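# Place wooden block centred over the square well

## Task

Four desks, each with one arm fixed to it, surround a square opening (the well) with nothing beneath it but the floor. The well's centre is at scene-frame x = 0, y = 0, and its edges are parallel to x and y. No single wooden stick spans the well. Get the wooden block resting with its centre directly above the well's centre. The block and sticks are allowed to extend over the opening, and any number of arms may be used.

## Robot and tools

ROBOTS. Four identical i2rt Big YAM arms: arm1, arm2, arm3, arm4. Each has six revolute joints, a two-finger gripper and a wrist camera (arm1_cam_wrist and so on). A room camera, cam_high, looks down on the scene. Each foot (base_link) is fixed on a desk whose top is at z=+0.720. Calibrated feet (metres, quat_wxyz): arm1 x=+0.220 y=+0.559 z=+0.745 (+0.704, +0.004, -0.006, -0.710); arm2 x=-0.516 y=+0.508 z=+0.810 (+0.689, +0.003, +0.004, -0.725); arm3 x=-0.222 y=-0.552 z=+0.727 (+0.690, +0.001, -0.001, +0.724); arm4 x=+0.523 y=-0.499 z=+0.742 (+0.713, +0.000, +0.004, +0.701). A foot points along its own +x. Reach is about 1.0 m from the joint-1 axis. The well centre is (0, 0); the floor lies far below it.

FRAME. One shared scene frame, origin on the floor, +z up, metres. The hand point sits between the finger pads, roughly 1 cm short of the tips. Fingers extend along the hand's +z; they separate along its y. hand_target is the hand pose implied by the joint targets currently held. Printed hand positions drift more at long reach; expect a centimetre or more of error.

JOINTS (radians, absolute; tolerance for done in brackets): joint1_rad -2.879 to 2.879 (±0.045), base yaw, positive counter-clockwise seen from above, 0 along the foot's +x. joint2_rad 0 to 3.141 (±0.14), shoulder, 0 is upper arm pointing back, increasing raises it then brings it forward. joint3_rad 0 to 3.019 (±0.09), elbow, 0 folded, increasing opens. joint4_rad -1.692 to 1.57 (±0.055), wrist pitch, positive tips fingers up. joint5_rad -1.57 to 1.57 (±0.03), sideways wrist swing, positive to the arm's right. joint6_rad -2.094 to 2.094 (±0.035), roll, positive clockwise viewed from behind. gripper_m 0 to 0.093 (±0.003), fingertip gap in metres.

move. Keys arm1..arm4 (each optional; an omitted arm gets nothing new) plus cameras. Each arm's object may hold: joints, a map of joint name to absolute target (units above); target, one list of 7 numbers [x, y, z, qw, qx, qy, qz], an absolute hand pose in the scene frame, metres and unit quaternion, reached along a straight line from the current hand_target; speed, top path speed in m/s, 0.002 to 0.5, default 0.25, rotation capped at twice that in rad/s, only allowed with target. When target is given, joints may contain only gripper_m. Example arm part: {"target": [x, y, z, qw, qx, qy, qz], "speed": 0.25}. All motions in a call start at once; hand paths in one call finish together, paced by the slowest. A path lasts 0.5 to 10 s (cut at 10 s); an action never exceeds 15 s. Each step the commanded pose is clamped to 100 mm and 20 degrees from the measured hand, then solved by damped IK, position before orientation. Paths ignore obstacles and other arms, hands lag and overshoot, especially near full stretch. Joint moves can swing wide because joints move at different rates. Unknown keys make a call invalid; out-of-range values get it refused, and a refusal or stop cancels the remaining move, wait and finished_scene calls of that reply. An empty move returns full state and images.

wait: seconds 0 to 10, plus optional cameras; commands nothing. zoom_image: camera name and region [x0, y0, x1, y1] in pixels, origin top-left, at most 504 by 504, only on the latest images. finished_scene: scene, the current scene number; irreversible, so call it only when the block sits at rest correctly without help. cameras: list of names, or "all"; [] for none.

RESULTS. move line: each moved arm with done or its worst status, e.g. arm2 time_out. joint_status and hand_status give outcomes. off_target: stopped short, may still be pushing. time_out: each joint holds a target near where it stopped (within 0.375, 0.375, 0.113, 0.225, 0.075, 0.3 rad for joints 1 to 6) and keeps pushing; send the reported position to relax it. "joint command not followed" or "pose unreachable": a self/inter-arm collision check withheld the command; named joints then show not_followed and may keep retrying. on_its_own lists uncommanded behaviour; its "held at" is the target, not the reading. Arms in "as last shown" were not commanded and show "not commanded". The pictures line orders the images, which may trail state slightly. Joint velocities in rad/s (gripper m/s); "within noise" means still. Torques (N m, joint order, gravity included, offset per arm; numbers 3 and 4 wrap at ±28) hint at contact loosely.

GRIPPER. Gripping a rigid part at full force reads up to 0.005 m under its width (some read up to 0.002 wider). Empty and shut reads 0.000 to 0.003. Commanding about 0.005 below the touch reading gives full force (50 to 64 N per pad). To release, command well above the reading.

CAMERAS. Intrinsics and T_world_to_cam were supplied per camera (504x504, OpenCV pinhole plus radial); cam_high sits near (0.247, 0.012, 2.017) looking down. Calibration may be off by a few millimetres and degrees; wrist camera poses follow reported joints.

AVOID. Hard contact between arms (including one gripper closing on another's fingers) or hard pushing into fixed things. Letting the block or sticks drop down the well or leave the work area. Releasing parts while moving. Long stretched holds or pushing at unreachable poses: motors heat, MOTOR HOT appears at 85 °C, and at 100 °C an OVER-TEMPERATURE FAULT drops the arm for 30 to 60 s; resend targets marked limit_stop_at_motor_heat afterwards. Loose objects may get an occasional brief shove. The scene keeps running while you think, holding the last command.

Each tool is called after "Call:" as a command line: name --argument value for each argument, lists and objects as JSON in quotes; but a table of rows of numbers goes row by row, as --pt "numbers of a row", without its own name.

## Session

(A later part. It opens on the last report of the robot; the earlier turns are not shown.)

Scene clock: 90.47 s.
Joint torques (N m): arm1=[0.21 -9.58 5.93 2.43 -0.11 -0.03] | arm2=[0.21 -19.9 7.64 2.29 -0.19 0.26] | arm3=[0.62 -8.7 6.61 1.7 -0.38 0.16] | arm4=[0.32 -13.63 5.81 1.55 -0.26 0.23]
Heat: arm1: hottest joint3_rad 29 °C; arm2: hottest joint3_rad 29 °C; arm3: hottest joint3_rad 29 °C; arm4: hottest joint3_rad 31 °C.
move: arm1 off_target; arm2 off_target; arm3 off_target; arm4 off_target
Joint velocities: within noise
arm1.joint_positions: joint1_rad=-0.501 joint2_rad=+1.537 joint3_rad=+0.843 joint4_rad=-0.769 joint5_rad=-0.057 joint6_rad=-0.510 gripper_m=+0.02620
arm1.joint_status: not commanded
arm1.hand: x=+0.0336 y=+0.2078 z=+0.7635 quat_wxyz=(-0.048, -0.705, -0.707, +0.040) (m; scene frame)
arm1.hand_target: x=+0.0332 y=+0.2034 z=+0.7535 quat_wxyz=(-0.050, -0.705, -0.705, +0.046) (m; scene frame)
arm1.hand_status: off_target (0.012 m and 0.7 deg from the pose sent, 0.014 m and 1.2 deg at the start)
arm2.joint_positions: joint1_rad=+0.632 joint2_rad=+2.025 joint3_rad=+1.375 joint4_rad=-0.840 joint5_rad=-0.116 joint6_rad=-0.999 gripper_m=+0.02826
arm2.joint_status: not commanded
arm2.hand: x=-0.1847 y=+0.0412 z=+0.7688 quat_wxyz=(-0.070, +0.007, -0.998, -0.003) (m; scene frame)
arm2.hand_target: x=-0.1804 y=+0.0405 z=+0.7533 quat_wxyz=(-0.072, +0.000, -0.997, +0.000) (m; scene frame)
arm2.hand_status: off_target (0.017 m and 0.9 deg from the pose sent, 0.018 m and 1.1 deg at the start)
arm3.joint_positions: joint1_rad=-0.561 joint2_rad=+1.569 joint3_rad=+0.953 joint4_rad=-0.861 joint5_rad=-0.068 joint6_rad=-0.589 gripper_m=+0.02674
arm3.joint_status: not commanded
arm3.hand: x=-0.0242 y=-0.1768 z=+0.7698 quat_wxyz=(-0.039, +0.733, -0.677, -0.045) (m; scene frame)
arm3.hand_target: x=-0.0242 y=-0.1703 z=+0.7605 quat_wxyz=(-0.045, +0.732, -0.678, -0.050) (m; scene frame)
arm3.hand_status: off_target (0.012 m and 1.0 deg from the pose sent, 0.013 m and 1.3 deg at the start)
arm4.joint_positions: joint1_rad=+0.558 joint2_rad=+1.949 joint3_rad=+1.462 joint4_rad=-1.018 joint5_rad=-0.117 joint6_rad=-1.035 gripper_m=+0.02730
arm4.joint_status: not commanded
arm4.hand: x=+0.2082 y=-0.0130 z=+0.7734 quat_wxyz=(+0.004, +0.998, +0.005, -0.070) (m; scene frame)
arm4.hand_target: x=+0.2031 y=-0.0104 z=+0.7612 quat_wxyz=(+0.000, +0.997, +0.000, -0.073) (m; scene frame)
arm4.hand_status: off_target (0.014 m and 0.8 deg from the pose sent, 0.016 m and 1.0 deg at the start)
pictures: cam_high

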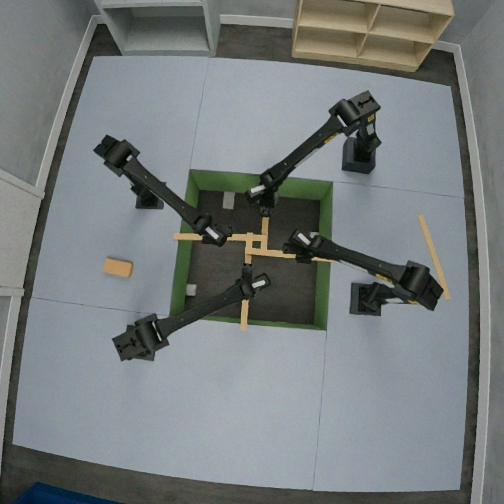

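Call:
move --arm1 '{"joints":{"gripper_m":0.036}}' --arm2 '{"joints":{"gripper_m":0.036}}' --arm3 '{"joints":{"gripper_m":0.036}}' --arm4 '{"joints":{"gripper_m":0.036}}' --cameras '["cam_high"]'

Call:
zoom_image --camera "cam_high" --region '[205, 190, 305, 290]'

Scene clock: 92.13 s.
Joint torques (N m): arm1=[0.26 -10.4 5.91 1.22 -0.09 -0.03] | arm2=[0.32 -19.9 7.84 1.24 -0.17 0.15] | arm3=[0.67 -9.47 6.98 0.65 -0.19 0.16] | arm4=[0.44 -13.8 5.98 0.72 -0.26 0.18]
Heat: arm1: hottest joint3_rad 29 °C; arm2: hottest joint3_rad 29 °C; arm3: hottest joint3_rad 29 °C; arm4: hottest joint3_rad 31 °C.
move: arm1 done; arm2 done; arm3 done; arm4 done
Joint velocities: within noise
arm1.joint_positions: joint1_rad=-0.501 joint2_rad=+1.546 joint3_rad=+0.843 joint4_rad=-0.735 joint5_rad=-0.057 joint6_rad=-0.510 gripper_m=+0.03589
arm1.joint_status: all done
arm1.hand: x=+0.0302 y=+0.2015 z=+0.7612 quat_wxyz=(-0.051, -0.704, -0.706, +0.052) (m; scene frame)
arm1.hand_target: x=+0.0332 y=+0.2033 z=+0.7534 quat_wxyz=(-0.050, -0.705, -0.705, +0.046) (m; scene frame)
arm1.hand_status: not commanded
arm2.joint_positions: joint1_rad=+0.632 joint2_rad=+2.025 joint3_rad=+1.374 joint4_rad=-0.814 joint5_rad=-0.116 joint6_rad=-0.990 gripper_m=+0.03590
arm2.joint_status: all done
arm2.hand: x=-0.1813 y=+0.0360 z=+0.7693 quat_wxyz=(-0.077, +0.004, -0.997, +0.007) (m; scene frame)
arm2.hand_target: x=-0.1804 y=+0.0405 z=+0.7534 quat_wxyz=(-0.072, +0.000, -0.997, +0.000) (m; scene frame)
arm2.hand_status: not commanded
arm3.joint_positions: joint1_rad=-0.561 joint2_rad=+1.579 joint3_rad=+0.948 joint4_rad=-0.832 joint5_rad=-0.073 joint6_rad=-0.589 gripper_m=+0.03591
arm3.joint_status: all done
arm3.hand: x=-0.0231 y=-0.1732 z=+0.7647 quat_wxyz=(-0.045, +0.733, -0.677, -0.048) (m; scene frame)
arm3.hand_target: x=-0.0241 y=-0.1703 z=+0.7604 quat_wxyz=(-0.045, +0.732, -0.678, -0.050) (m; scene frame)
arm3.hand_status: not commanded
arm4.joint_positions: joint1_rad=+0.558 joint2_rad=+1.951 joint3_rad=+1.460 joint4_rad=-0.996 joint5_rad=-0.117 joint6_rad=-1.033 gripper_m=+0.03591
arm4.joint_status: all done
arm4.hand: x=+0.2060 y=-0.0094 z=+0.7720 quat_wxyz=(-0.003, +0.997, +0.004, -0.075) (m; scene frame)
arm4.hand_target: x=+0.2031 y=-0.0104 z=+0.7613 quat_wxyz=(+0.000, +0.997, +0.000, -0.073) (m; scene frame)
arm4.hand_status: not commanded
pictures: cam_high

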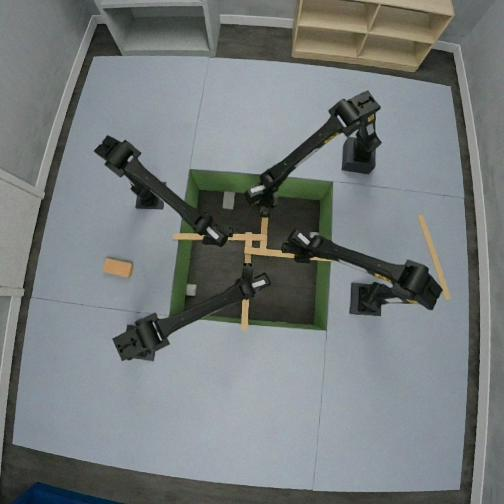

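Scaled by 5.040 from the camera's 504x504 image, which has a finer 720x720 frame.

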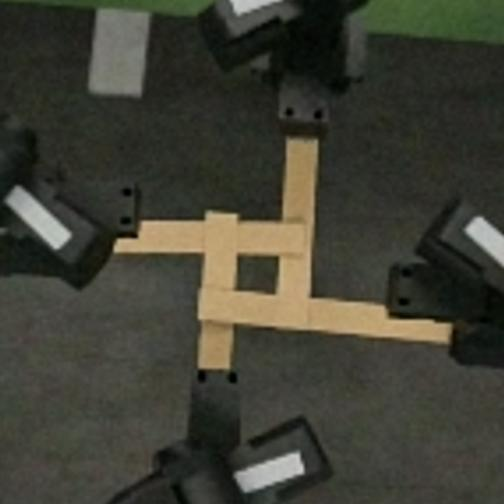

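Call:
move --arm1 '{"joints":{"gripper_m":0.065}}' --arm2 '{"joints":{"gripper_m":0.065}}' --arm3 '{"joints":{"gripper_m":0.065}}' --arm4 '{"joints":{"gripper_m":0.065}}' --cameras '["all"]'

Call:
zoom_image --camera "cam_high" --region '[205, 190, 305, 290]'

Scene clock: 92.97 s.
Joint torques (N m): arm1=[0.21 -10.4 5.93 1.18 -0.09 -0.03] | arm2=[-0.15 -19.55 7.87 1.1 -0.2 0.17] | arm3=[0.67 -9.47 7.01 0.64 -0.19 0.16] | arm4=[0.32 -13.86 6.05 0.75 -0.25 0.19]
Heat: arm1: hottest joint3_rad 29 °C; arm2: hottest joint2_rad 28 °C; arm3: hottest joint3_rad 29 °C; arm4: hottest joint3_rad 31 °C.
move: arm1 done; arm2 done; arm3 done; arm4 done
Joint velocities: within noise
arm1.joint_positions: joint1_rad=-0.501 joint2_rad=+1.546 joint3_rad=+0.843 joint4_rad=-0.735 joint5_rad=-0.057 joint6_rad=-0.510 gripper_m=+0.06481
arm1.joint_status: all done
arm1.hand: x=+0.0302 y=+0.2015 z=+0.7612 quat_wxyz=(-0.051, -0.704, -0.706, +0.052) (m; scene frame)
arm1.hand_target: x=+0.0332 y=+0.2034 z=+0.7534 quat_wxyz=(-0.050, -0.705, -0.705, +0.046) (m; scene frame)
arm1.hand_status: not commanded
arm2.joint_positions: joint1_rad=+0.632 joint2_rad=+2.025 joint3_rad=+1.374 joint4_rad=-0.813 joint5_rad=-0.116 joint6_rad=-0.990 gripper_m=+0.06482
arm2.joint_status: all done
arm2.hand: x=-0.1812 y=+0.0359 z=+0.7693 quat_wxyz=(-0.077, +0.003, -0.997, +0.008) (m; scene frame)
arm2.hand_target: x=-0.1804 y=+0.0405 z=+0.7534 quat_wxyz=(-0.072, +0.000, -0.997, +0.000) (m; scene frame)
arm2.hand_status: not commanded
arm3.joint_positions: joint1_rad=-0.561 joint2_rad=+1.579 joint3_rad=+0.948 joint4_rad=-0.832 joint5_rad=-0.073 joint6_rad=-0.589 gripper_m=+0.06482
arm3.joint_status: all done
arm3.hand: x=-0.0232 y=-0.1732 z=+0.7647 quat_wxyz=(-0.045, +0.733, -0.677, -0.049) (m; scene frame)
arm3.hand_target: x=-0.0242 y=-0.1703 z=+0.7604 quat_wxyz=(-0.045, +0.732, -0.678, -0.050) (m; scene frame)
arm3.hand_status: not commanded
arm4.joint_positions: joint1_rad=+0.558 joint2_rad=+1.951 joint3_rad=+1.460 joint4_rad=-0.996 joint5_rad=-0.117 joint6_rad=-1.032 gripper_m=+0.06483
arm4.joint_status: all done
arm4.hand: x=+0.2060 y=-0.0094 z=+0.7720 quat_wxyz=(-0.003, +0.997, +0.004, -0.075) (m; scene frame)
arm4.hand_target: x=+0.2032 y=-0.0105 z=+0.7613 quat_wxyz=(+0.000, +0.997, +0.000, -0.073) (m; scene frame)
arm4.hand_status: not commanded
pictures: arm1_cam_wrist, arm2_cam_wrist, arm3_cam_wrist, arm4_cam_wrist, cam_high
camera_calibration:
arm1_cam_wrist: T_world_to_cam=[[-0.999921, -0.0102488, -0.00726368, 0.0385338], [-0.0124315, 0.890414, 0.454982, -0.522027], [0.00180464, 0.455036, -0.890471, 0.714086], [0, 0, 0, 1]] pos_world=[0.0307525, 0.14028, 0.873666]
arm2_cam_wrist: T_world_to_cam=[[0.00598164, -0.999937, 0.00948822, 0.030933], [-0.898397, -0.00120689, 0.439183, -0.495418], [-0.439144, -0.0111512, -0.898347, 0.732201], [0, 0, 0, 1]] pos_world=[-0.123725, 0.0384981, 0.875057]
arm3_cam_wrist: T_world_to_cam=[[0.996008, 0.0892033, -0.00326204, 0.041646], [0.0802193, -0.878472, 0.471011, -0.506623], [0.0391501, -0.469392, -0.882122, 0.716456], [0, 0, 0, 1]] pos_world=[-0.0288882, -0.11247, 0.870762]
arm4_cam_wrist: T_world_to_cam=[[-0.0125266, 0.999913, -0.0040138, 0.0168806], [0.896275, 0.0130077, 0.443307, -0.520577], [0.443321, 0.00195564, -0.896361, 0.729866], [0, 0, 0, 1]] pos_world=[0.143227, -0.011535, 0.885067]

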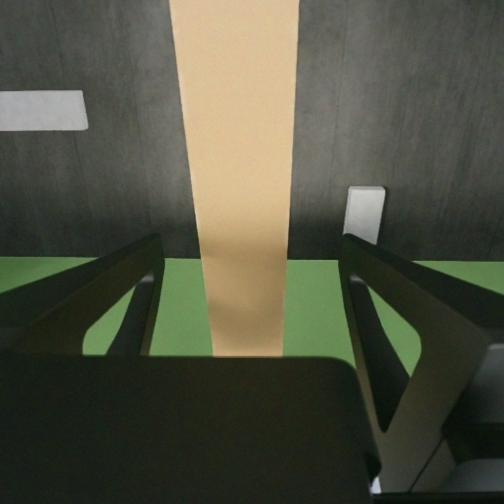

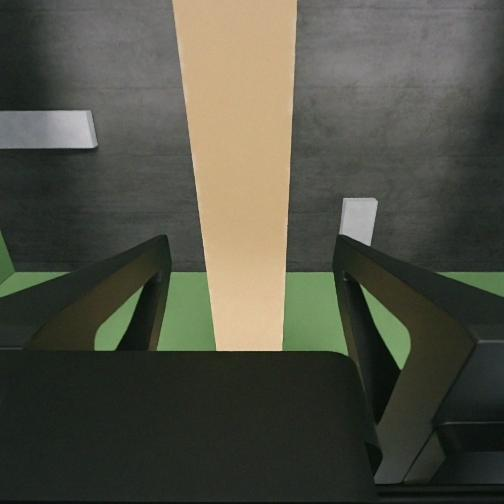

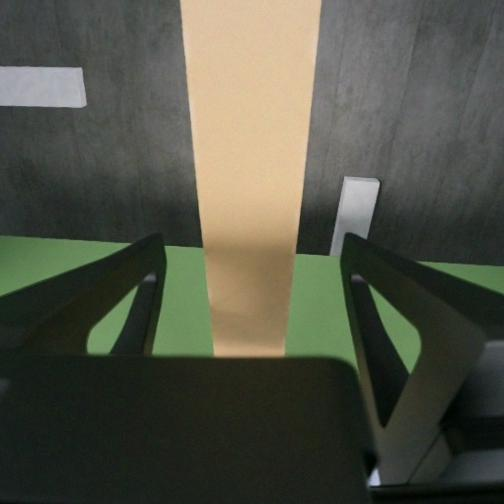

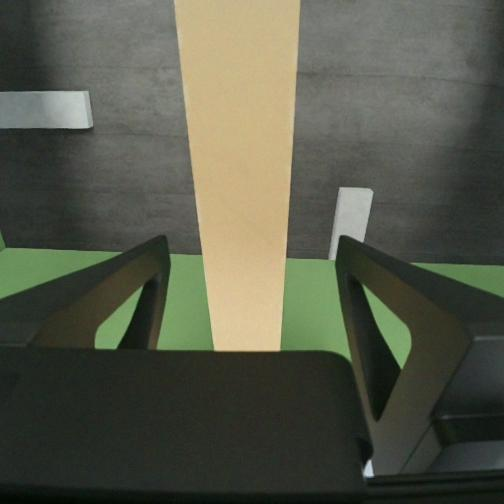

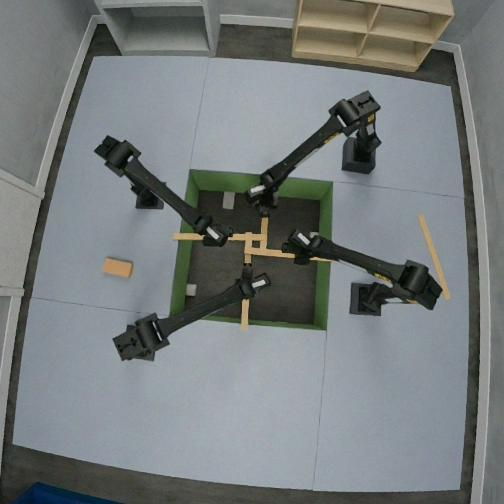

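Scaled by 5.040 from the camera's 504x504 image, which has a finer 720x720 frame.

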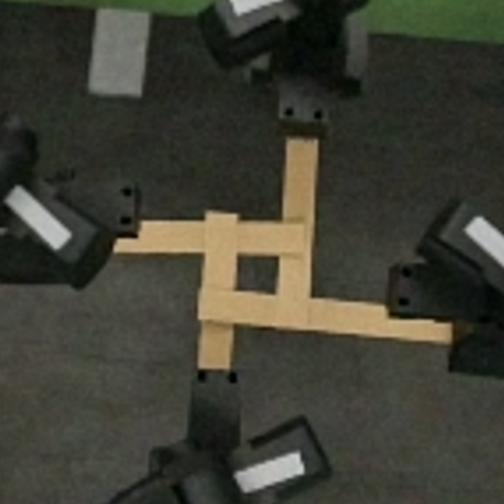

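Call:
move --arm1 '{"target":[0.0302,0.2015,0.95,-0.050,-0.705,-0.705,0.046],"speed":0.12}' --arm2 '{"target":[-0.1812,0.036,0.95,-0.072,0,-0.997,0],"speed":0.12}' --arm3 '{"target":[-0.0232,-0.1732,0.95,-0.045,0.732,-0.678,-0.05],"speed":0.12}' --arm4 '{"target":[0.206,-0.0094,0.95,0,0.997,0,-0.073],"speed":0.12}' --cameras '["cam_high","arm1_cam_wrist"]'

Call:
zoom_image --camera "cam_high" --region '[205, 190, 305, 290]'

Scene clock: 95.57 s.
Joint torques (N m): arm1=[0.38 -10.75 11.62 0.43 -0.09 -0.01] | arm2=[-0.38 -21.71 13.57 0.2 -0.24 0.11] | arm3=[0.21 -10.34 12.46 -0.23 -0.18 0.11] | arm4=[0.21 -14.8 9.83 -0.27 -0.27 0.16]
Heat: arm1: hottest joint3_rad 29 °C; arm2: hottest joint3_rad 29 °C; arm3: hottest joint3_rad 29 °C; arm4: hottest joint3_rad 31 °C.
move: arm1 off_target; arm2 off_target; arm3 off_target; arm4 off_target
Joint velocities: within noise
arm1.joint_positions: joint1_rad=-0.501 joint2_rad=+1.329 joint3_rad=+1.112 joint4_rad=-1.280 joint5_rad=-0.057 joint6_rad=-0.510 gripper_m=+0.06488
arm1.joint_status: not commanded
arm1.hand: x=+0.0358 y=+0.2160 z=+0.9280 quat_wxyz=(-0.043, -0.706, -0.707, +0.024) (m; scene frame)
arm1.hand_target: x=+0.0307 y=+0.2024 z=+0.9499 quat_wxyz=(-0.050, -0.705, -0.705, +0.046) (m; scene frame)
arm1.hand_status: off_target (0.027 m and 2.7 deg from the pose sent, 0.189 m and 0.7 deg at the start)
arm2.joint_positions: joint1_rad=+0.632 joint2_rad=+1.831 joint3_rad=+1.552 joint4_rad=-1.235 joint5_rad=-0.116 joint6_rad=-0.990 gripper_m=+0.06489
arm2.joint_status: not commanded
arm2.hand: x=-0.1883 y=+0.0453 z=+0.9325 quat_wxyz=(-0.063, +0.002, -0.998, -0.014) (m; scene frame)
arm2.hand_target: x=-0.1815 y=+0.0365 z=+0.9501 quat_wxyz=(-0.072, +0.000, -0.997, +0.000) (m; scene frame)
arm2.hand_status: off_target (0.021 m and 1.9 deg from the pose sent, 0.181 m and 1.1 deg at the start)
arm3.joint_positions: joint1_rad=-0.561 joint2_rad=+1.404 joint3_rad=+1.218 joint4_rad=-1.329 joint5_rad=-0.074 joint6_rad=-0.589 gripper_m=+0.06489
arm3.joint_status: not commanded
arm3.hand: x=-0.0295 y=-0.1845 z=+0.9251 quat_wxyz=(-0.020, +0.733, -0.678, -0.043) (m; scene frame)
arm3.hand_target: x=-0.0237 y=-0.1741 z=+0.9499 quat_wxyz=(-0.045, +0.732, -0.678, -0.050) (m; scene frame)
arm3.hand_status: off_target (0.028 m and 3.0 deg from the pose sent, 0.185 m and 0.3 deg at the start)
arm4.joint_positions: joint1_rad=+0.558 joint2_rad=+1.822 joint3_rad=+1.715 joint4_rad=-1.414 joint5_rad=-0.117 joint6_rad=-1.032 gripper_m=+0.06490
arm4.joint_status: not commanded
arm4.hand: x=+0.2117 y=-0.0165 z=+0.9337 quat_wxyz=(+0.012, +0.998, +0.003, -0.066) (m; scene frame)
arm4.hand_target: x=+0.2062 y=-0.0099 z=+0.9500 quat_wxyz=(+0.000, +0.997, +0.000, -0.073) (m; scene frame)
arm4.hand_status: off_target (0.019 m and 1.7 deg from the pose sent, 0.178 m and 0.6 deg at the start)
pictures: arm1_cam_wrist, cam_high
camera_calibration:
arm1_cam_wrist: T_world_to_cam=[[-0.999282, -0.00991744, -0.0365554, 0.0724368], [-0.0268739, 0.865753, 0.499749, -0.646576], [0.0266917, 0.500373, -0.865399, 0.822131], [0, 0, 0, 1]] pos_world=[0.0330648, 0.149122, 1.03724]

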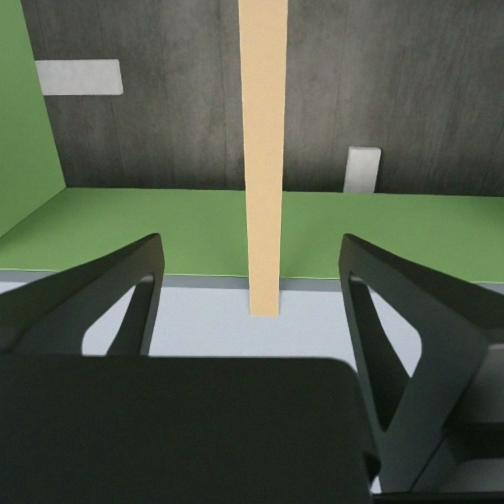

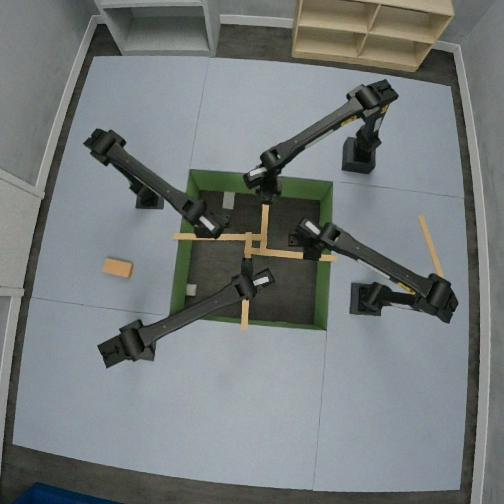

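Scaled by 5.040 from the camera's 504x504 image, which has a finer 720x720 frame.

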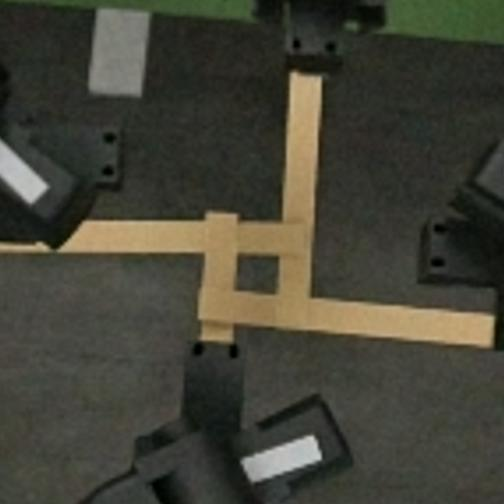

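Call:
move --arm2 '{"joints":{"joint1_rad":0.0}}' --arm3 '{"joints":{"joint1_rad":-1.88,"joint6_rad":1.31,"gripper_m":0.093}}' --arm4 '{"joints":{"joint1_rad":-0.2}}' --cameras '["cam_high","arm3_cam_wrist"]'

Call:
zoom_image --camera "cam_high" --region '[205, 190, 305, 290]'

Scene clock: 98.73 s.
Joint torques (N m): arm1=[0.38 -10.75 11.62 0.4 -0.09 0] | arm2=[-0.15 -21.36 12.89 0.25 -0.29 0.09] | arm3=[0.26 -10.4 11.86 -0.28 0.03 0.2] | arm4=[-0.15 -14.8 9.55 -0.18 -0.34 0.16]
Heat: arm1: hottest joint3_rad 30 °C; arm2: hottest joint2_rad 29 °C; arm3: hottest joint3_rad 30 °C; arm4: hottest joint3_rad 31 °C.
move: arm2 done; arm3 done; arm4 done
Joint velocities: within noise
arm1: as last shown
arm1.hand: x=+0.0358 y=+0.2161 z=+0.9280 quat_wxyz=(-0.043, -0.706, -0.707, +0.023) (m; scene frame)
arm2.joint_positions: joint1_rad=-0.007 joint2_rad=+1.831 joint3_rad=+1.556 joint4_rad=-1.236 joint5_rad=-0.115 joint6_rad=-0.990 gripper_m=+0.06489
arm2.joint_status: all done
arm2.hand: x=-0.5289 y=-0.0603 z=+0.9335 quat_wxyz=(-0.061, -0.312, -0.948, +0.009) (m; scene frame)
arm2.hand_target: x=-0.5250 y=-0.0700 z=+0.9495 quat_wxyz=(-0.065, -0.311, -0.948, +0.023) (m; scene frame)
arm2.hand_status: not commanded
arm3.joint_positions: joint1_rad=-1.879 joint2_rad=+1.404 joint3_rad=+1.225 joint4_rad=-1.329 joint5_rad=-0.075 joint6_rad=+1.297 gripper_m=+0.09290
arm3.joint_status: all done
arm3.hand: x=+0.1843 y=-0.6474 z=+0.9272 quat_wxyz=(-0.008, -0.700, -0.712, -0.049) (m; scene frame)
arm3.hand_target: x=+0.1936 y=-0.6504 z=+0.9491 quat_wxyz=(-0.028, -0.704, -0.707, -0.061) (m; scene frame)
arm3.hand_status: not commanded
arm4.joint_positions: joint1_rad=-0.200 joint2_rad=+1.822 joint3_rad=+1.719 joint4_rad=-1.415 joint5_rad=-0.116 joint6_rad=-1.032 gripper_m=+0.06491
arm4.joint_status: all done
arm4.hand: x=+0.6289 y=+0.0678 z=+0.9326 quat_wxyz=(-0.013, +0.928, -0.367, -0.063) (m; scene frame)
arm4.hand_target: x=+0.6305 y=+0.0751 z=+0.9471 quat_wxyz=(-0.025, +0.926, -0.370, -0.066) (m; scene frame)
arm4.hand_status: not commanded
pictures: arm3_cam_wrist, cam_high
camera_calibration:
arm3_cam_wrist: T_world_to_cam=[[-0.995945, -0.0224463, -0.0871219, 0.250528], [-0.0722522, 0.776561, 0.625885, -0.0603841], [0.0536067, 0.629642, -0.775034, 1.23859], [0, 0, 0, 1]] pos_world=[0.178753, -0.727352, 1.01957]

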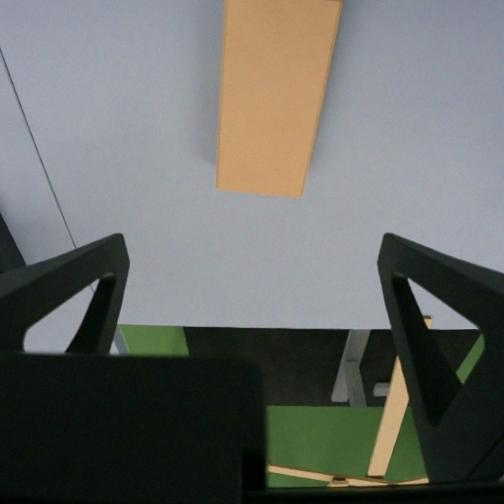

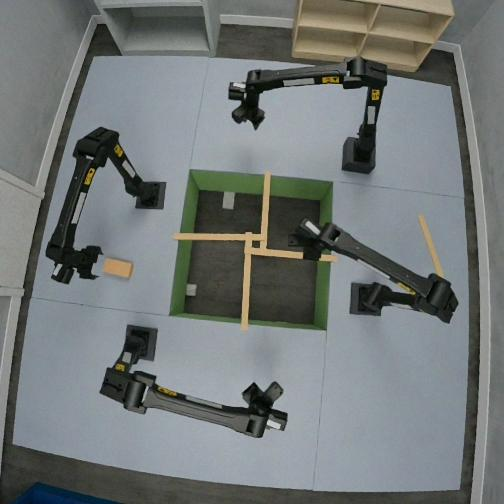

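Scaled by 5.040 from the camera's 504x504 image, which has a finer 720x720 frame.

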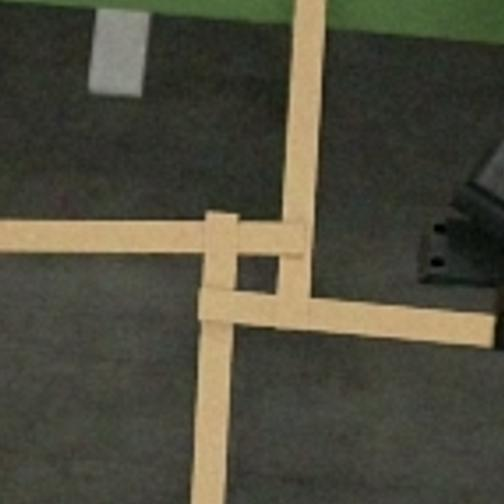

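Call:
move --arm1 '{"joints":{"joint1_rad":-1.2}}' --arm3 '{"target":[0.188,-0.648,0.84,0,0.7254,0.688,0]}' --cameras '["cam_high","arm3_cam_wrist"]'

Scene clock: 101.10 s.
Joint torques (N m): arm1=[-0.79 -10.81 11.59 0.39 -0.1 0] | arm2=[0.5 -22.01 12.92 0.29 -0.25 0.12] | arm3=[0.97 -10.05 8.29 0.39 0.19 0.22] | arm4=[-0.09 -14.56 9.51 -0.17 -0.32 0.16]
Heat: arm1: hottest joint3_rad 30 °C; arm2: hottest joint2_rad 29 °C; arm3: hottest joint3_rad 30 °C; arm4: hottest joint3_rad 32 °C.
move: arm1 done; arm3 done
Joint velocities: within noise
arm1.joint_positions: joint1_rad=-1.194 joint2_rad=+1.329 joint3_rad=+1.112 joint4_rad=-1.280 joint5_rad=-0.057 joint6_rad=-0.510 gripper_m=+0.06489
arm1.joint_status: all done
arm1.hand: x=-0.1419 y=+0.4113 z=+0.9250 quat_wxyz=(-0.030, -0.904, -0.425, +0.033) (m; scene frame)
arm1.hand_target: x=-0.1565 y=+0.4082 z=+0.9467 quat_wxyz=(-0.028, -0.906, -0.419, +0.057) (m; scene frame)
arm1.hand_status: not commanded
arm2, arm4: as last shown
arm3.joint_positions: joint1_rad=-1.853 joint2_rad=+1.518 joint3_rad=+1.106 joint4_rad=-1.176 joint5_rad=-0.001 joint6_rad=+1.383 gripper_m=+0.09290
arm3.joint_status: not commanded
arm3.hand: x=+0.1813 y=-0.6489 z=+0.8380 quat_wxyz=(+0.008, -0.723, -0.691, +0.004) (m; scene frame)
arm3.hand_target: x=+0.1880 y=-0.6480 z=+0.8402 quat_wxyz=(+0.000, -0.726, -0.688, +0.000) (m; scene frame)
arm3.hand_status: done (0.007 m and 1.1 deg from the pose sent, 0.087 m and 7.0 deg at the start)
pictures: arm3_cam_wrist, cam_high
camera_calibration:
arm3_cam_wrist: T_world_to_cam=[[-0.999205, 0.0378402, 0.0125402, 0.195906], [0.0379753, 0.807863, 0.588146, 0.0283608], [0.0121247, 0.588154, -0.808658, 1.1794], [0, 0, 0, 1]] pos_world=[0.180374, -0.723997, 0.934598]

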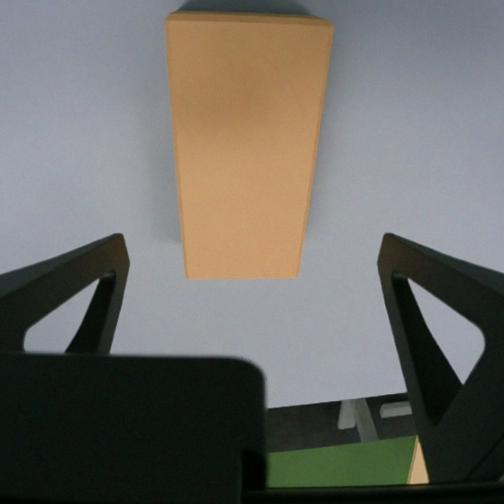

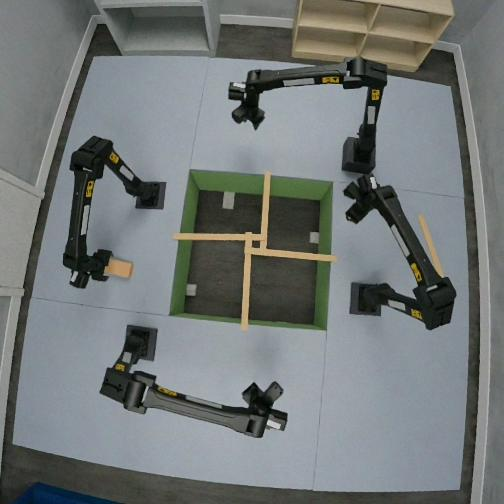

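Call:
move --arm3 '{"target":[0.190,-0.649,0.757,0,0.7254,0.688,0],"speed":0.15}' --cameras '["arm3_cam_wrist"]'

Scene clock: 102.77 s.
Joint torques (N m): arm1=[-0.67 -10.81 11.59 0.39 -0.1 0] | arm2=[-0.56 -21.66 13.15 0.18 -0.22 0.17] | arm3=[0.85 -9.99 7.04 0.38 0.2 0.19] | arm4=[-0.09 -14.56 9.57 -0.2 -0.32 0.16]
Heat: arm1: hottest joint3_rad 31 °C; arm2: hottest joint2_rad 29 °C; arm3: hottest joint3_rad 30 °C; arm4: hottest joint3_rad 32 °C.
move: arm3 done
Joint velocities: within noise
arm1, arm2, arm4: as last shown
arm3.joint_positions: joint1_rad=-1.853 joint2_rad=+1.629 joint3_rad=+1.004 joint4_rad=-0.951 joint5_rad=+0.000 joint6_rad=+1.383 gripper_m=+0.09290
arm3.joint_status: not commanded
arm3.hand: x=+0.1864 y=-0.6500 z=+0.7599 quat_wxyz=(+0.003, -0.723, -0.690, +0.000) (m; scene frame)
arm3.hand_target: x=+0.1899 y=-0.6490 z=+0.7570 quat_wxyz=(+0.000, -0.726, -0.688, +0.000) (m; scene frame)
arm3.hand_status: done (0.005 m and 0.5 deg from the pose sent, 0.081 m and 1.1 deg at the start)
pictures: arm3_cam_wrist
camera_calibration:
arm3_cam_wrist: T_world_to_cam=[[-0.999268, 0.0382516, -0.000446366, 0.21207], [0.0307407, 0.809891, 0.585775, 0.0793796], [0.0227684, 0.585332, -0.810474, 1.11442], [0, 0, 0, 1]] pos_world=[0.184102, -0.724704, 0.8568]

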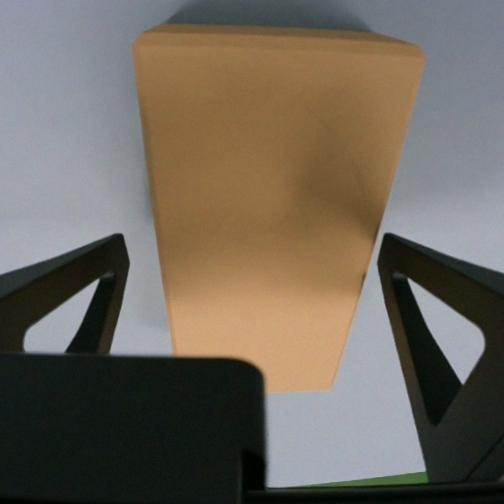

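Call:
move --arm3 '{"joints":{"gripper_m":0.066}}' --cameras '["arm3_cam_wrist"]'

Call:
move --arm3 '{"joints":{"gripper_m":0.058}}' --cameras '["arm3_cam_wrist"]'

Scene clock: 103.60 s.
Joint torques (N m): arm1=[-0.67 -10.87 11.59 0.4 -0.1 0] | arm2=[0.09 -21.77 12.93 0.17 -0.29 0.15] | arm3=[0.85 -9.99 7.06 0.38 0.12 0.19] | arm4=[-0.03 -14.86 9.51 -0.21 -0.33 0.16]
Heat: arm1: hottest joint3_rad 31 °C; arm2: hottest joint2_rad 29 °C; arm3: hottest joint3_rad 30 °C; arm4: hottest joint3_rad 32 °C.
move: arm3 off_target
Joint velocities: within noise
arm1, arm2, arm4: as last shown
arm3.joint_positions: joint1_rad=-1.853 joint2_rad=+1.629 joint3_rad=+1.003 joint4_rad=-0.950 joint5_rad=+0.001 joint6_rad=+1.383 gripper_m=+0.06917
arm3.joint_status: gripper_m off_target (ended at +0.06920, target +0.06600)
arm3.hand: x=+0.1860 y=-0.6502 z=+0.7597 quat_wxyz=(+0.002, -0.723, -0.690, +0.001) (m; scene frame)
arm3.hand_target: x=+0.1899 y=-0.6490 z=+0.7569 quat_wxyz=(+0.000, -0.726, -0.688, +0.000) (m; scene frame)
arm3.hand_status: not commanded
pictures: arm3_cam_wrist
camera_calibration:
arm3_cam_wrist: T_world_to_cam=[[-0.999269, 0.0382169, 0.000218816, 0.211278], [0.0311324, 0.810682, 0.584659, 0.0810457], [0.0221664, 0.584238, -0.811279, 1.11432], [0, 0, 0, 1]] pos_world=[0.1839, -0.724807, 0.856597]

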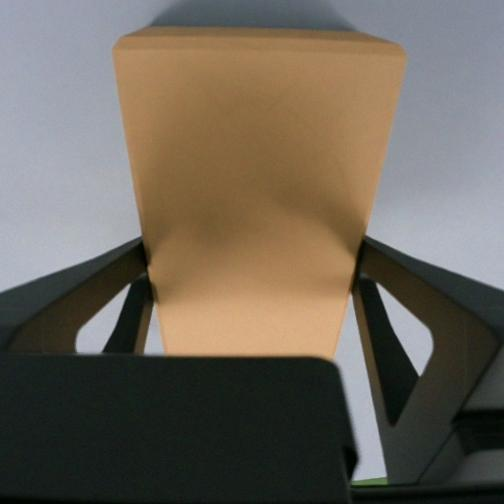

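Scene clock: 104.00 s.
Joint torques (N m): arm1=[-0.67 -10.87 11.59 0.39 -0.1 0] | arm2=[-0.09 -21.48 12.97 0.29 -0.23 0.12] | arm3=[0.85 -10.05 7.08 0.36 0.12 0.19] | arm4=[-0.15 -14.86 9.55 -0.1 -0.32 0.16]
Heat: arm1: hottest joint3_rad 31 °C; arm2: hottest joint2_rad 29 °C; arm3: hottest joint3_rad 30 °C; arm4: hottest joint3_rad 32 °C.
move: arm3 off_target
Joint velocities: within noise
arm1, arm2, arm4: as last shown
arm3.joint_positions: joint1_rad=-1.853 joint2_rad=+1.629 joint3_rad=+1.003 joint4_rad=-0.950 joint5_rad=+0.001 joint6_rad=+1.383 gripper_m=+0.06913
arm3.joint_status: gripper_m off_target (ended at +0.06913, target +0.05800)
arm3.hand: x=+0.1860 y=-0.6502 z=+0.7597 quat_wxyz=(+0.002, -0.723, -0.690, +0.001) (m; scene frame)
arm3.hand_target: x=+0.1899 y=-0.6490 z=+0.7569 quat_wxyz=(+0.000, -0.726, -0.688, +0.000) (m; scene frame)
arm3.hand_status: not commanded
pictures: arm3_cam_wrist
camera_calibration:
arm3_cam_wrist: T_world_to_cam=[[-0.999269, 0.0382169, 0.000218816, 0.211278], [0.0311324, 0.810682, 0.584659, 0.0810457], [0.0221664, 0.584238, -0.811279, 1.11432], [0, 0, 0, 1]] pos_world=[0.1839, -0.724807, 0.856597]

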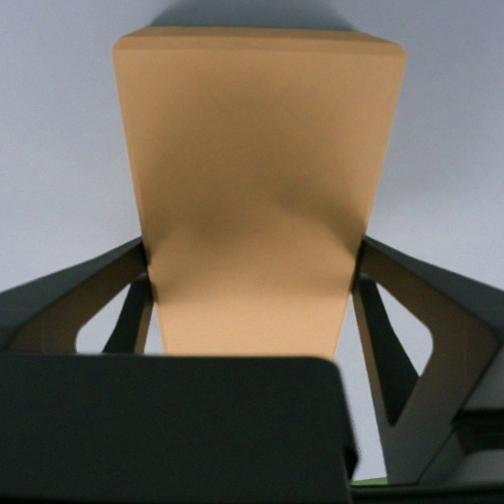

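Call:
move --arm3 '{"target":[0.186,-0.65,0.95,0,0.7254,0.688,0],"speed":0.2}' --cameras '["arm3_cam_wrist","cam_high"]'

Scene clock: 105.97 s.
Joint torques (N m): arm1=[-0.62 -10.81 11.59 0.39 -0.1 0] | arm2=[0.09 -22.24 13 0.18 -0.23 0.13] | arm3=[0.44 -11.4 13.19 -0.57 0.11 0.16] | arm4=[-0.15 -14.86 9.5 -0.14 -0.32 0.15]
Heat: arm1: hottest joint3_rad 31 °C; arm2: hottest joint2_rad 29 °C; arm3: hottest joint3_rad 30 °C; arm4: hottest joint3_rad 32 °C.
move: arm3 off_target
Joint velocities: within noise
arm1, arm2, arm4: as last shown
arm3.joint_positions: joint1_rad=-1.853 joint2_rad=+1.458 joint3_rad=+1.261 joint4_rad=-1.444 joint5_rad=+0.001 joint6_rad=+1.383 gripper_m=+0.06912
arm3.joint_status: not commanded
arm3.hand: x=+0.1701 y=-0.6467 z=+0.9189 quat_wxyz=(+0.030, -0.723, -0.690, +0.019) (m; scene frame)
arm3.hand_target: x=+0.1844 y=-0.6496 z=+0.9499 quat_wxyz=(+0.000, -0.726, -0.688, +0.000) (m; scene frame)
arm3.hand_status: off_target (0.035 m and 4.1 deg from the pose sent, 0.190 m and 0.4 deg at the start)
pictures: arm3_cam_wrist, cam_high
camera_calibration:
arm3_cam_wrist: T_world_to_cam=[[-0.997206, 0.0375698, 0.0645595, 0.135232], [0.0686426, 0.801752, 0.593702, -0.0348237], [-0.0294555, 0.596475, -0.802091, 1.25003], [0, 0, 0, 1]] pos_world=[0.174065, -0.722775, 1.01459]

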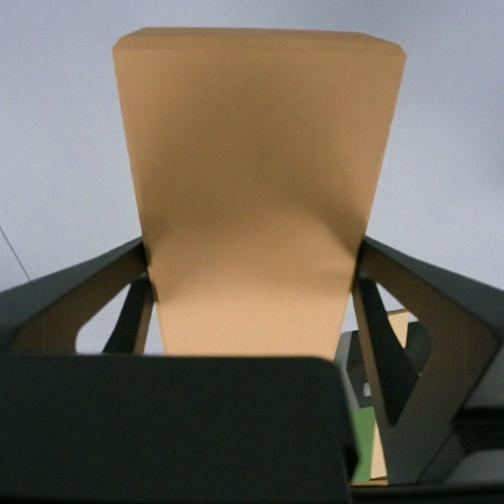

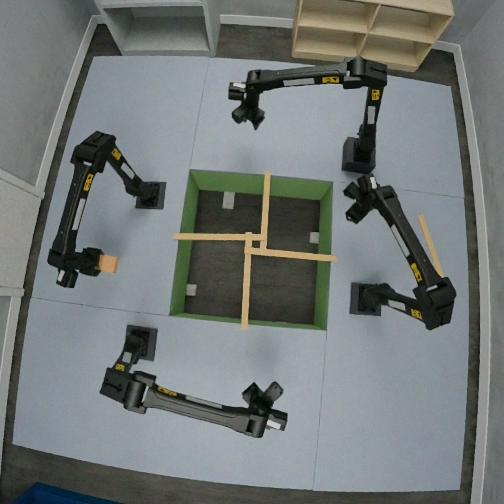

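Call:
move --arm3 '{"joints":{"joint1_rad":-0.43,"joint6_rad":1.19}}' --cameras '["cam_high"]'

Call:
move --arm3 '{"target":[0,0,0.90,0,-0.7071,-0.7071,0],"speed":0.2}' --cameras '["cam_high","arm3_cam_wrist"]'

Call:
zoom_image --camera "cam_high" --region '[165, 160, 345, 340]'

Scene clock: 108.67 s.
Joint torques (N m): arm1=[-0.67 -10.81 11.59 0.4 -0.1 0] | arm2=[-0.32 -21.71 13.04 0.12 -0.25 0.18] | arm3=[0.21 -11.4 12.36 -0.51 0.18 0] | arm4=[-0.03 -14.68 9.51 -0.17 -0.32 0.16]
Heat: arm1: hottest joint3_rad 31 °C; arm2: hottest joint3_rad 30 °C; arm3: hottest joint3_rad 30 °C; arm4: hottest joint3_rad 32 °C.
move: arm3 done
Joint velocities: within noise
arm1, arm2, arm4: as last shown
arm3.joint_positions: joint1_rad=-0.430 joint2_rad=+1.458 joint3_rad=+1.270 joint4_rad=-1.445 joint5_rad=+0.000 joint6_rad=+1.202 gripper_m=+0.06912
arm3.joint_status: all done
arm3.hand: x=-0.0705 y=-0.1751 z=+0.9233 quat_wxyz=(+0.011, -0.006, -1.000, +0.027) (m; scene frame)
arm3.hand_target: x=-0.0658 y=-0.1646 z=+0.9507 quat_wxyz=(-0.001, -0.001, -1.000, -0.001) (m; scene frame)
arm3.hand_status: not commanded
pictures: cam_high

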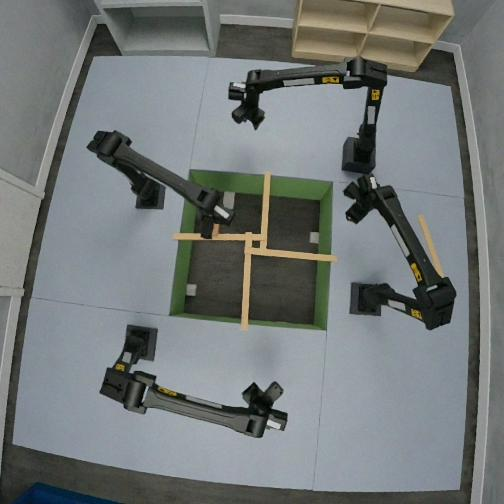

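Scene clock: 113.90 s.
Joint torques (N m): arm1=[-0.67 -10.87 11.59 0.4 -0.1 0] | arm2=[0.73 -21.3 12.97 0.27 -0.28 0.16] | arm3=[-0.62 -15.91 13.09 -0.77 -0.27 0.22] | arm4=[0.09 -14.8 9.5 -0.2 -0.32 0.16]
Heat: arm1: hottest joint3_rad 32 °C; arm2: hottest joint3_rad 30 °C; arm3: hottest joint3_rad 31 °C; arm4: hottest joint3_rad 33 °C.
move: arm3 off_target
Joint velocities: within noise
arm1, arm2, arm4: as last shown
arm3.joint_positions: joint1_rad=-0.483 joint2_rad=+1.974 joint3_rad=+1.817 joint4_rad=-1.546 joint5_rad=-0.206 joint6_rad=+2.071 gripper_m=+0.06911
arm3.joint_status: not commanded
arm3.hand: x=-0.0105 y=-0.0134 z=+0.8783 quat_wxyz=(+0.100, -0.454, -0.883, +0.068) (m; scene frame)
arm3.hand_target: x=+0.0000 y=-0.0015 z=+0.9002 quat_wxyz=(+0.104, -0.462, -0.880, +0.045) (m; scene frame)
arm3.hand_status: off_target (0.028 m and 38.2 deg from the pose sent, 0.190 m and 89.3 deg at the start; pose on its path clipped on 63 of 157 steps; a joint's target at an end of its range on 88 of 157 steps)
pictures: arm3_cam_wrist, cam_high
camera_calibration:
arm3_cam_wrist: T_world_to_cam=[[-0.783553, -0.586301, 0.205661, -0.196097], [-0.329743, 0.672941, 0.662132, -0.572096], [-0.526606, 0.451, -0.720614, 0.755768], [0, 0, 0, 1]] pos_world=[0.0556949, -0.0708368, 0.96375]

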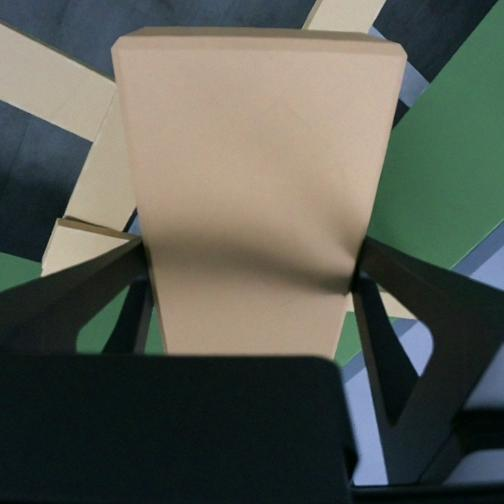

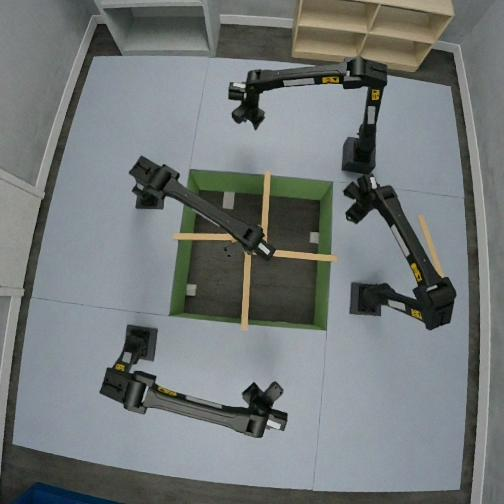

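Scaled by 2.800 from the camera's 504x504 image, which has a finer 720x720 frame.

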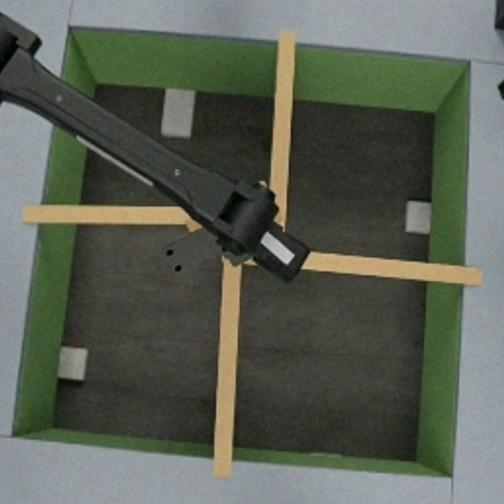

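Call:
move --arm3 '{"target":[0,0,0.91,0,0,-1,0],"speed":0.3}' --cameras '["cam_high","arm3_cam_wrist"]'

Call:
zoom_image --camera "cam_high" --region '[165, 160, 345, 340]'

Scene clock: 116.77 s.
Joint torques (N m): arm1=[-0.67 -10.87 11.59 0.4 -0.1 0] | arm2=[0.38 -21.89 12.81 0.1 -0.29 0.13] | arm3=[0.67 -19.49 9.21 0.17 0.03 0] | arm4=[-0.09 -14.68 9.51 -0.16 -0.33 0.16]
Heat: arm1: hottest joint3_rad 32 °C; arm2: hottest joint3_rad 30 °C; arm3: hottest joint3_rad 32 °C; arm4: hottest joint3_rad 33 °C.
move: arm3 off_target
Joint velocities: within noise
arm1: as last shown
arm2.joint_positions: joint1_rad=-0.007 joint2_rad=+1.831 joint3_rad=+1.556 joint4_rad=-1.236 joint5_rad=-0.115 joint6_rad=-0.990 gripper_m=+0.06489
arm2.joint_status: not commanded
arm2.hand: x=-0.5289 y=-0.0603 z=+0.9335 quat_wxyz=(-0.061, -0.312, -0.948, +0.009) (m; scene frame)
arm2.hand_target: x=-0.5250 y=-0.0700 z=+0.9495 quat_wxyz=(-0.065, -0.311, -0.948, +0.023) (m; scene frame)
arm2.hand_status: not commanded
arm3.joint_positions: joint1_rad=-0.436 joint2_rad=+1.965 joint3_rad=+1.818 joint4_rad=-1.493 joint5_rad=+0.002 joint6_rad=+1.202 gripper_m=+0.06912
arm3.joint_status: not commanded
arm3.hand: x=+0.0021 y=-0.0059 z=+0.8787 quat_wxyz=(+0.011, -0.010, -0.999, +0.031) (m; scene frame)
arm3.hand_target: x=-0.0003 y=-0.0007 z=+0.9096 quat_wxyz=(+0.000, +0.000, -1.000, +0.000) (m; scene frame)
arm3.hand_status: off_target (0.032 m and 4.0 deg from the pose sent, 0.036 m and 56.0 deg at the start)
arm4.joint_positions: joint1_rad=-0.200 joint2_rad=+1.822 joint3_rad=+1.719 joint4_rad=-1.415 joint5_rad=-0.116 joint6_rad=-1.032 gripper_m=+0.06491
arm4.joint_status: not commanded
arm4.hand: x=+0.6289 y=+0.0678 z=+0.9326 quat_wxyz=(-0.013, +0.928, -0.367, -0.063) (m; scene frame)
arm4.hand_target: x=+0.6305 y=+0.0751 z=+0.9471 quat_wxyz=(-0.025, +0.926, -0.370, -0.066) (m; scene frame)
arm4.hand_status: not commanded
pictures: arm3_cam_wrist, cam_high
camera_calibration:
arm3_cam_wrist: T_world_to_cam=[[-0.0103243, -0.998234, 0.0585073, -0.0565397], [-0.798339, 0.0434607, 0.600638, -0.522005], [-0.60212, -0.0405075, -0.797377, 0.824028], [0, 0, 0, 1]] pos_world=[0.0788429, -0.000373843, 0.973905]

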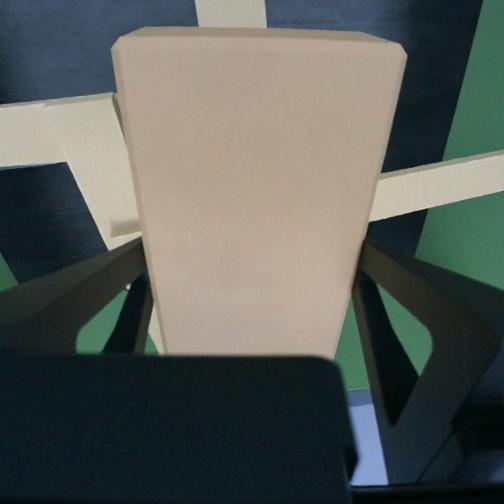

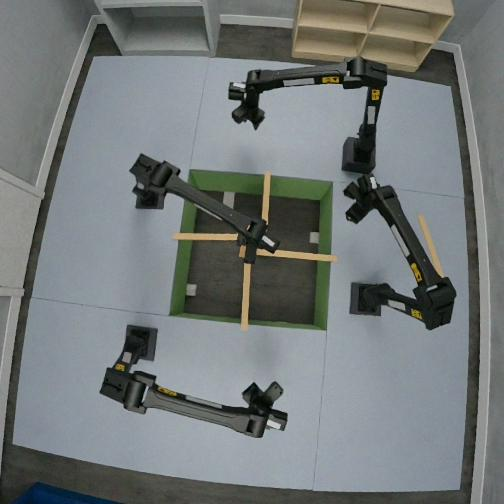

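Scaled by 2.800 from the camera's 504x504 image, which has a finer 720x720 frame.

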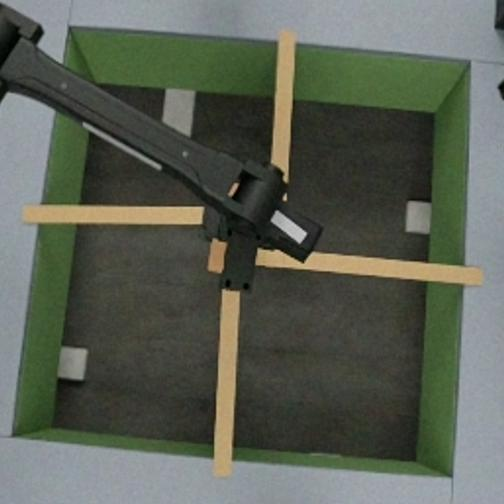

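Call:
move --arm3 '{"target":[0.0,0.003,0.845,0,0,-1,0],"speed":0.12}' --cameras '["cam_high","arm3_cam_wrist"]'

Call:
zoom_image --camera "cam_high" --region '[220, 205, 300, 285]'

Scene clock: 118.33 s.
Joint torques (N m): arm1=[-0.67 -10.87 11.59 0.4 -0.1 0] | arm2=[0.03 -21.48 12.96 0.16 -0.24 0.14] | arm3=[0.91 -16.62 8.32 0.51 0.02 0] | arm4=[-0.09 -14.8 9.54 -0.2 -0.32 0.16]
Heat: arm1: hottest joint3_rad 33 °C; arm2: hottest joint3_rad 30 °C; arm3: hottest joint3_rad 31 °C; arm4: hottest joint3_rad 33 °C.
move: arm3 done
Joint velocities: within noise
arm1.joint_positions: joint1_rad=-1.194 joint2_rad=+1.329 joint3_rad=+1.112 joint4_rad=-1.280 joint5_rad=-0.057 joint6_rad=-0.510 gripper_m=+0.06489
arm1.joint_status: not commanded
arm1.hand: x=-0.1419 y=+0.4113 z=+0.9250 quat_wxyz=(-0.030, -0.904, -0.425, +0.033) (m; scene frame)
arm1.hand_target: x=-0.1565 y=+0.4082 z=+0.9467 quat_wxyz=(-0.028, -0.906, -0.419, +0.057) (m; scene frame)
arm1.hand_status: not commanded
arm2, arm4: as last shown
arm3.joint_positions: joint1_rad=-0.436 joint2_rad=+1.963 joint3_rad=+1.715 joint4_rad=-1.350 joint5_rad=+0.002 joint6_rad=+1.202 gripper_m=+0.06912
arm3.joint_status: not commanded
arm3.hand: x=+0.0028 y=-0.0036 z=+0.8405 quat_wxyz=(+0.004, -0.009, -1.000, +0.012) (m; scene frame)
arm3.hand_target: x=-0.0001 y=+0.0029 z=+0.8451 quat_wxyz=(+0.000, +0.000, -1.000, +0.000) (m; scene frame)
arm3.hand_status: done (0.008 m and 1.8 deg from the pose sent, 0.035 m and 4.0 deg at the start)
pictures: arm3_cam_wrist, cam_high
camera_calibration:
arm3_cam_wrist: T_world_to_cam=[[-0.0101862, -0.999758, 0.0195208, -0.0192899], [-0.807769, 0.0197339, 0.589169, -0.489027], [-0.589411, -0.00976692, -0.807774, 0.802824], [0, 0, 0, 1]] pos_world=[0.0779757, -0.00179372, 0.936996]

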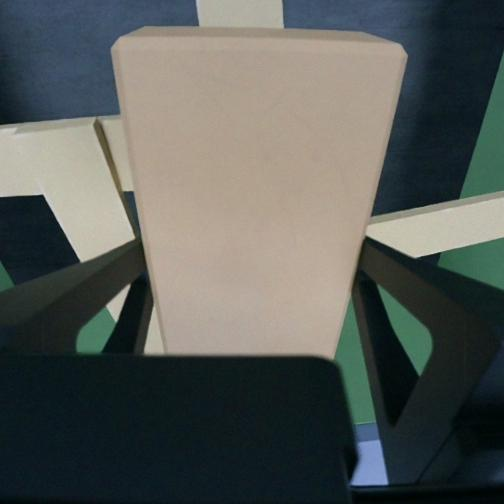

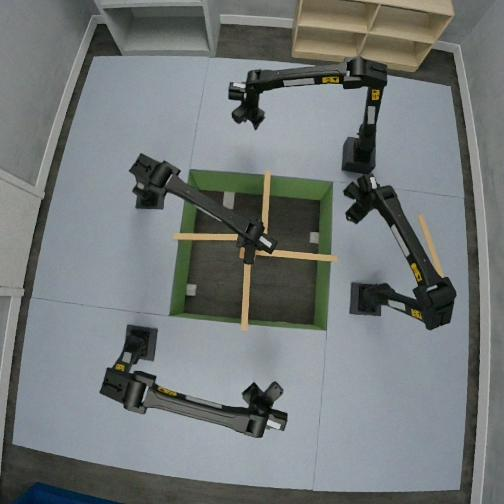

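Scaled by 6.300 from the camera's 504x504 image, which has a finer 720x720 frame.

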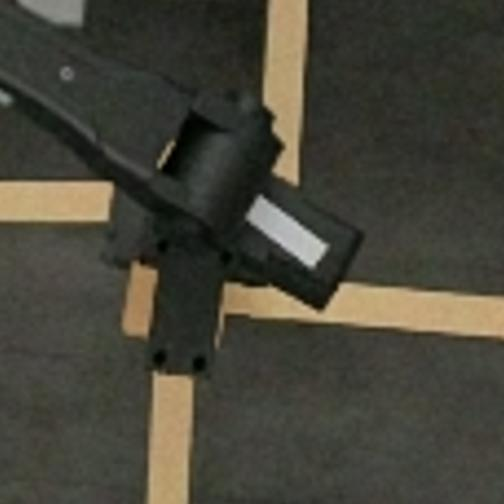

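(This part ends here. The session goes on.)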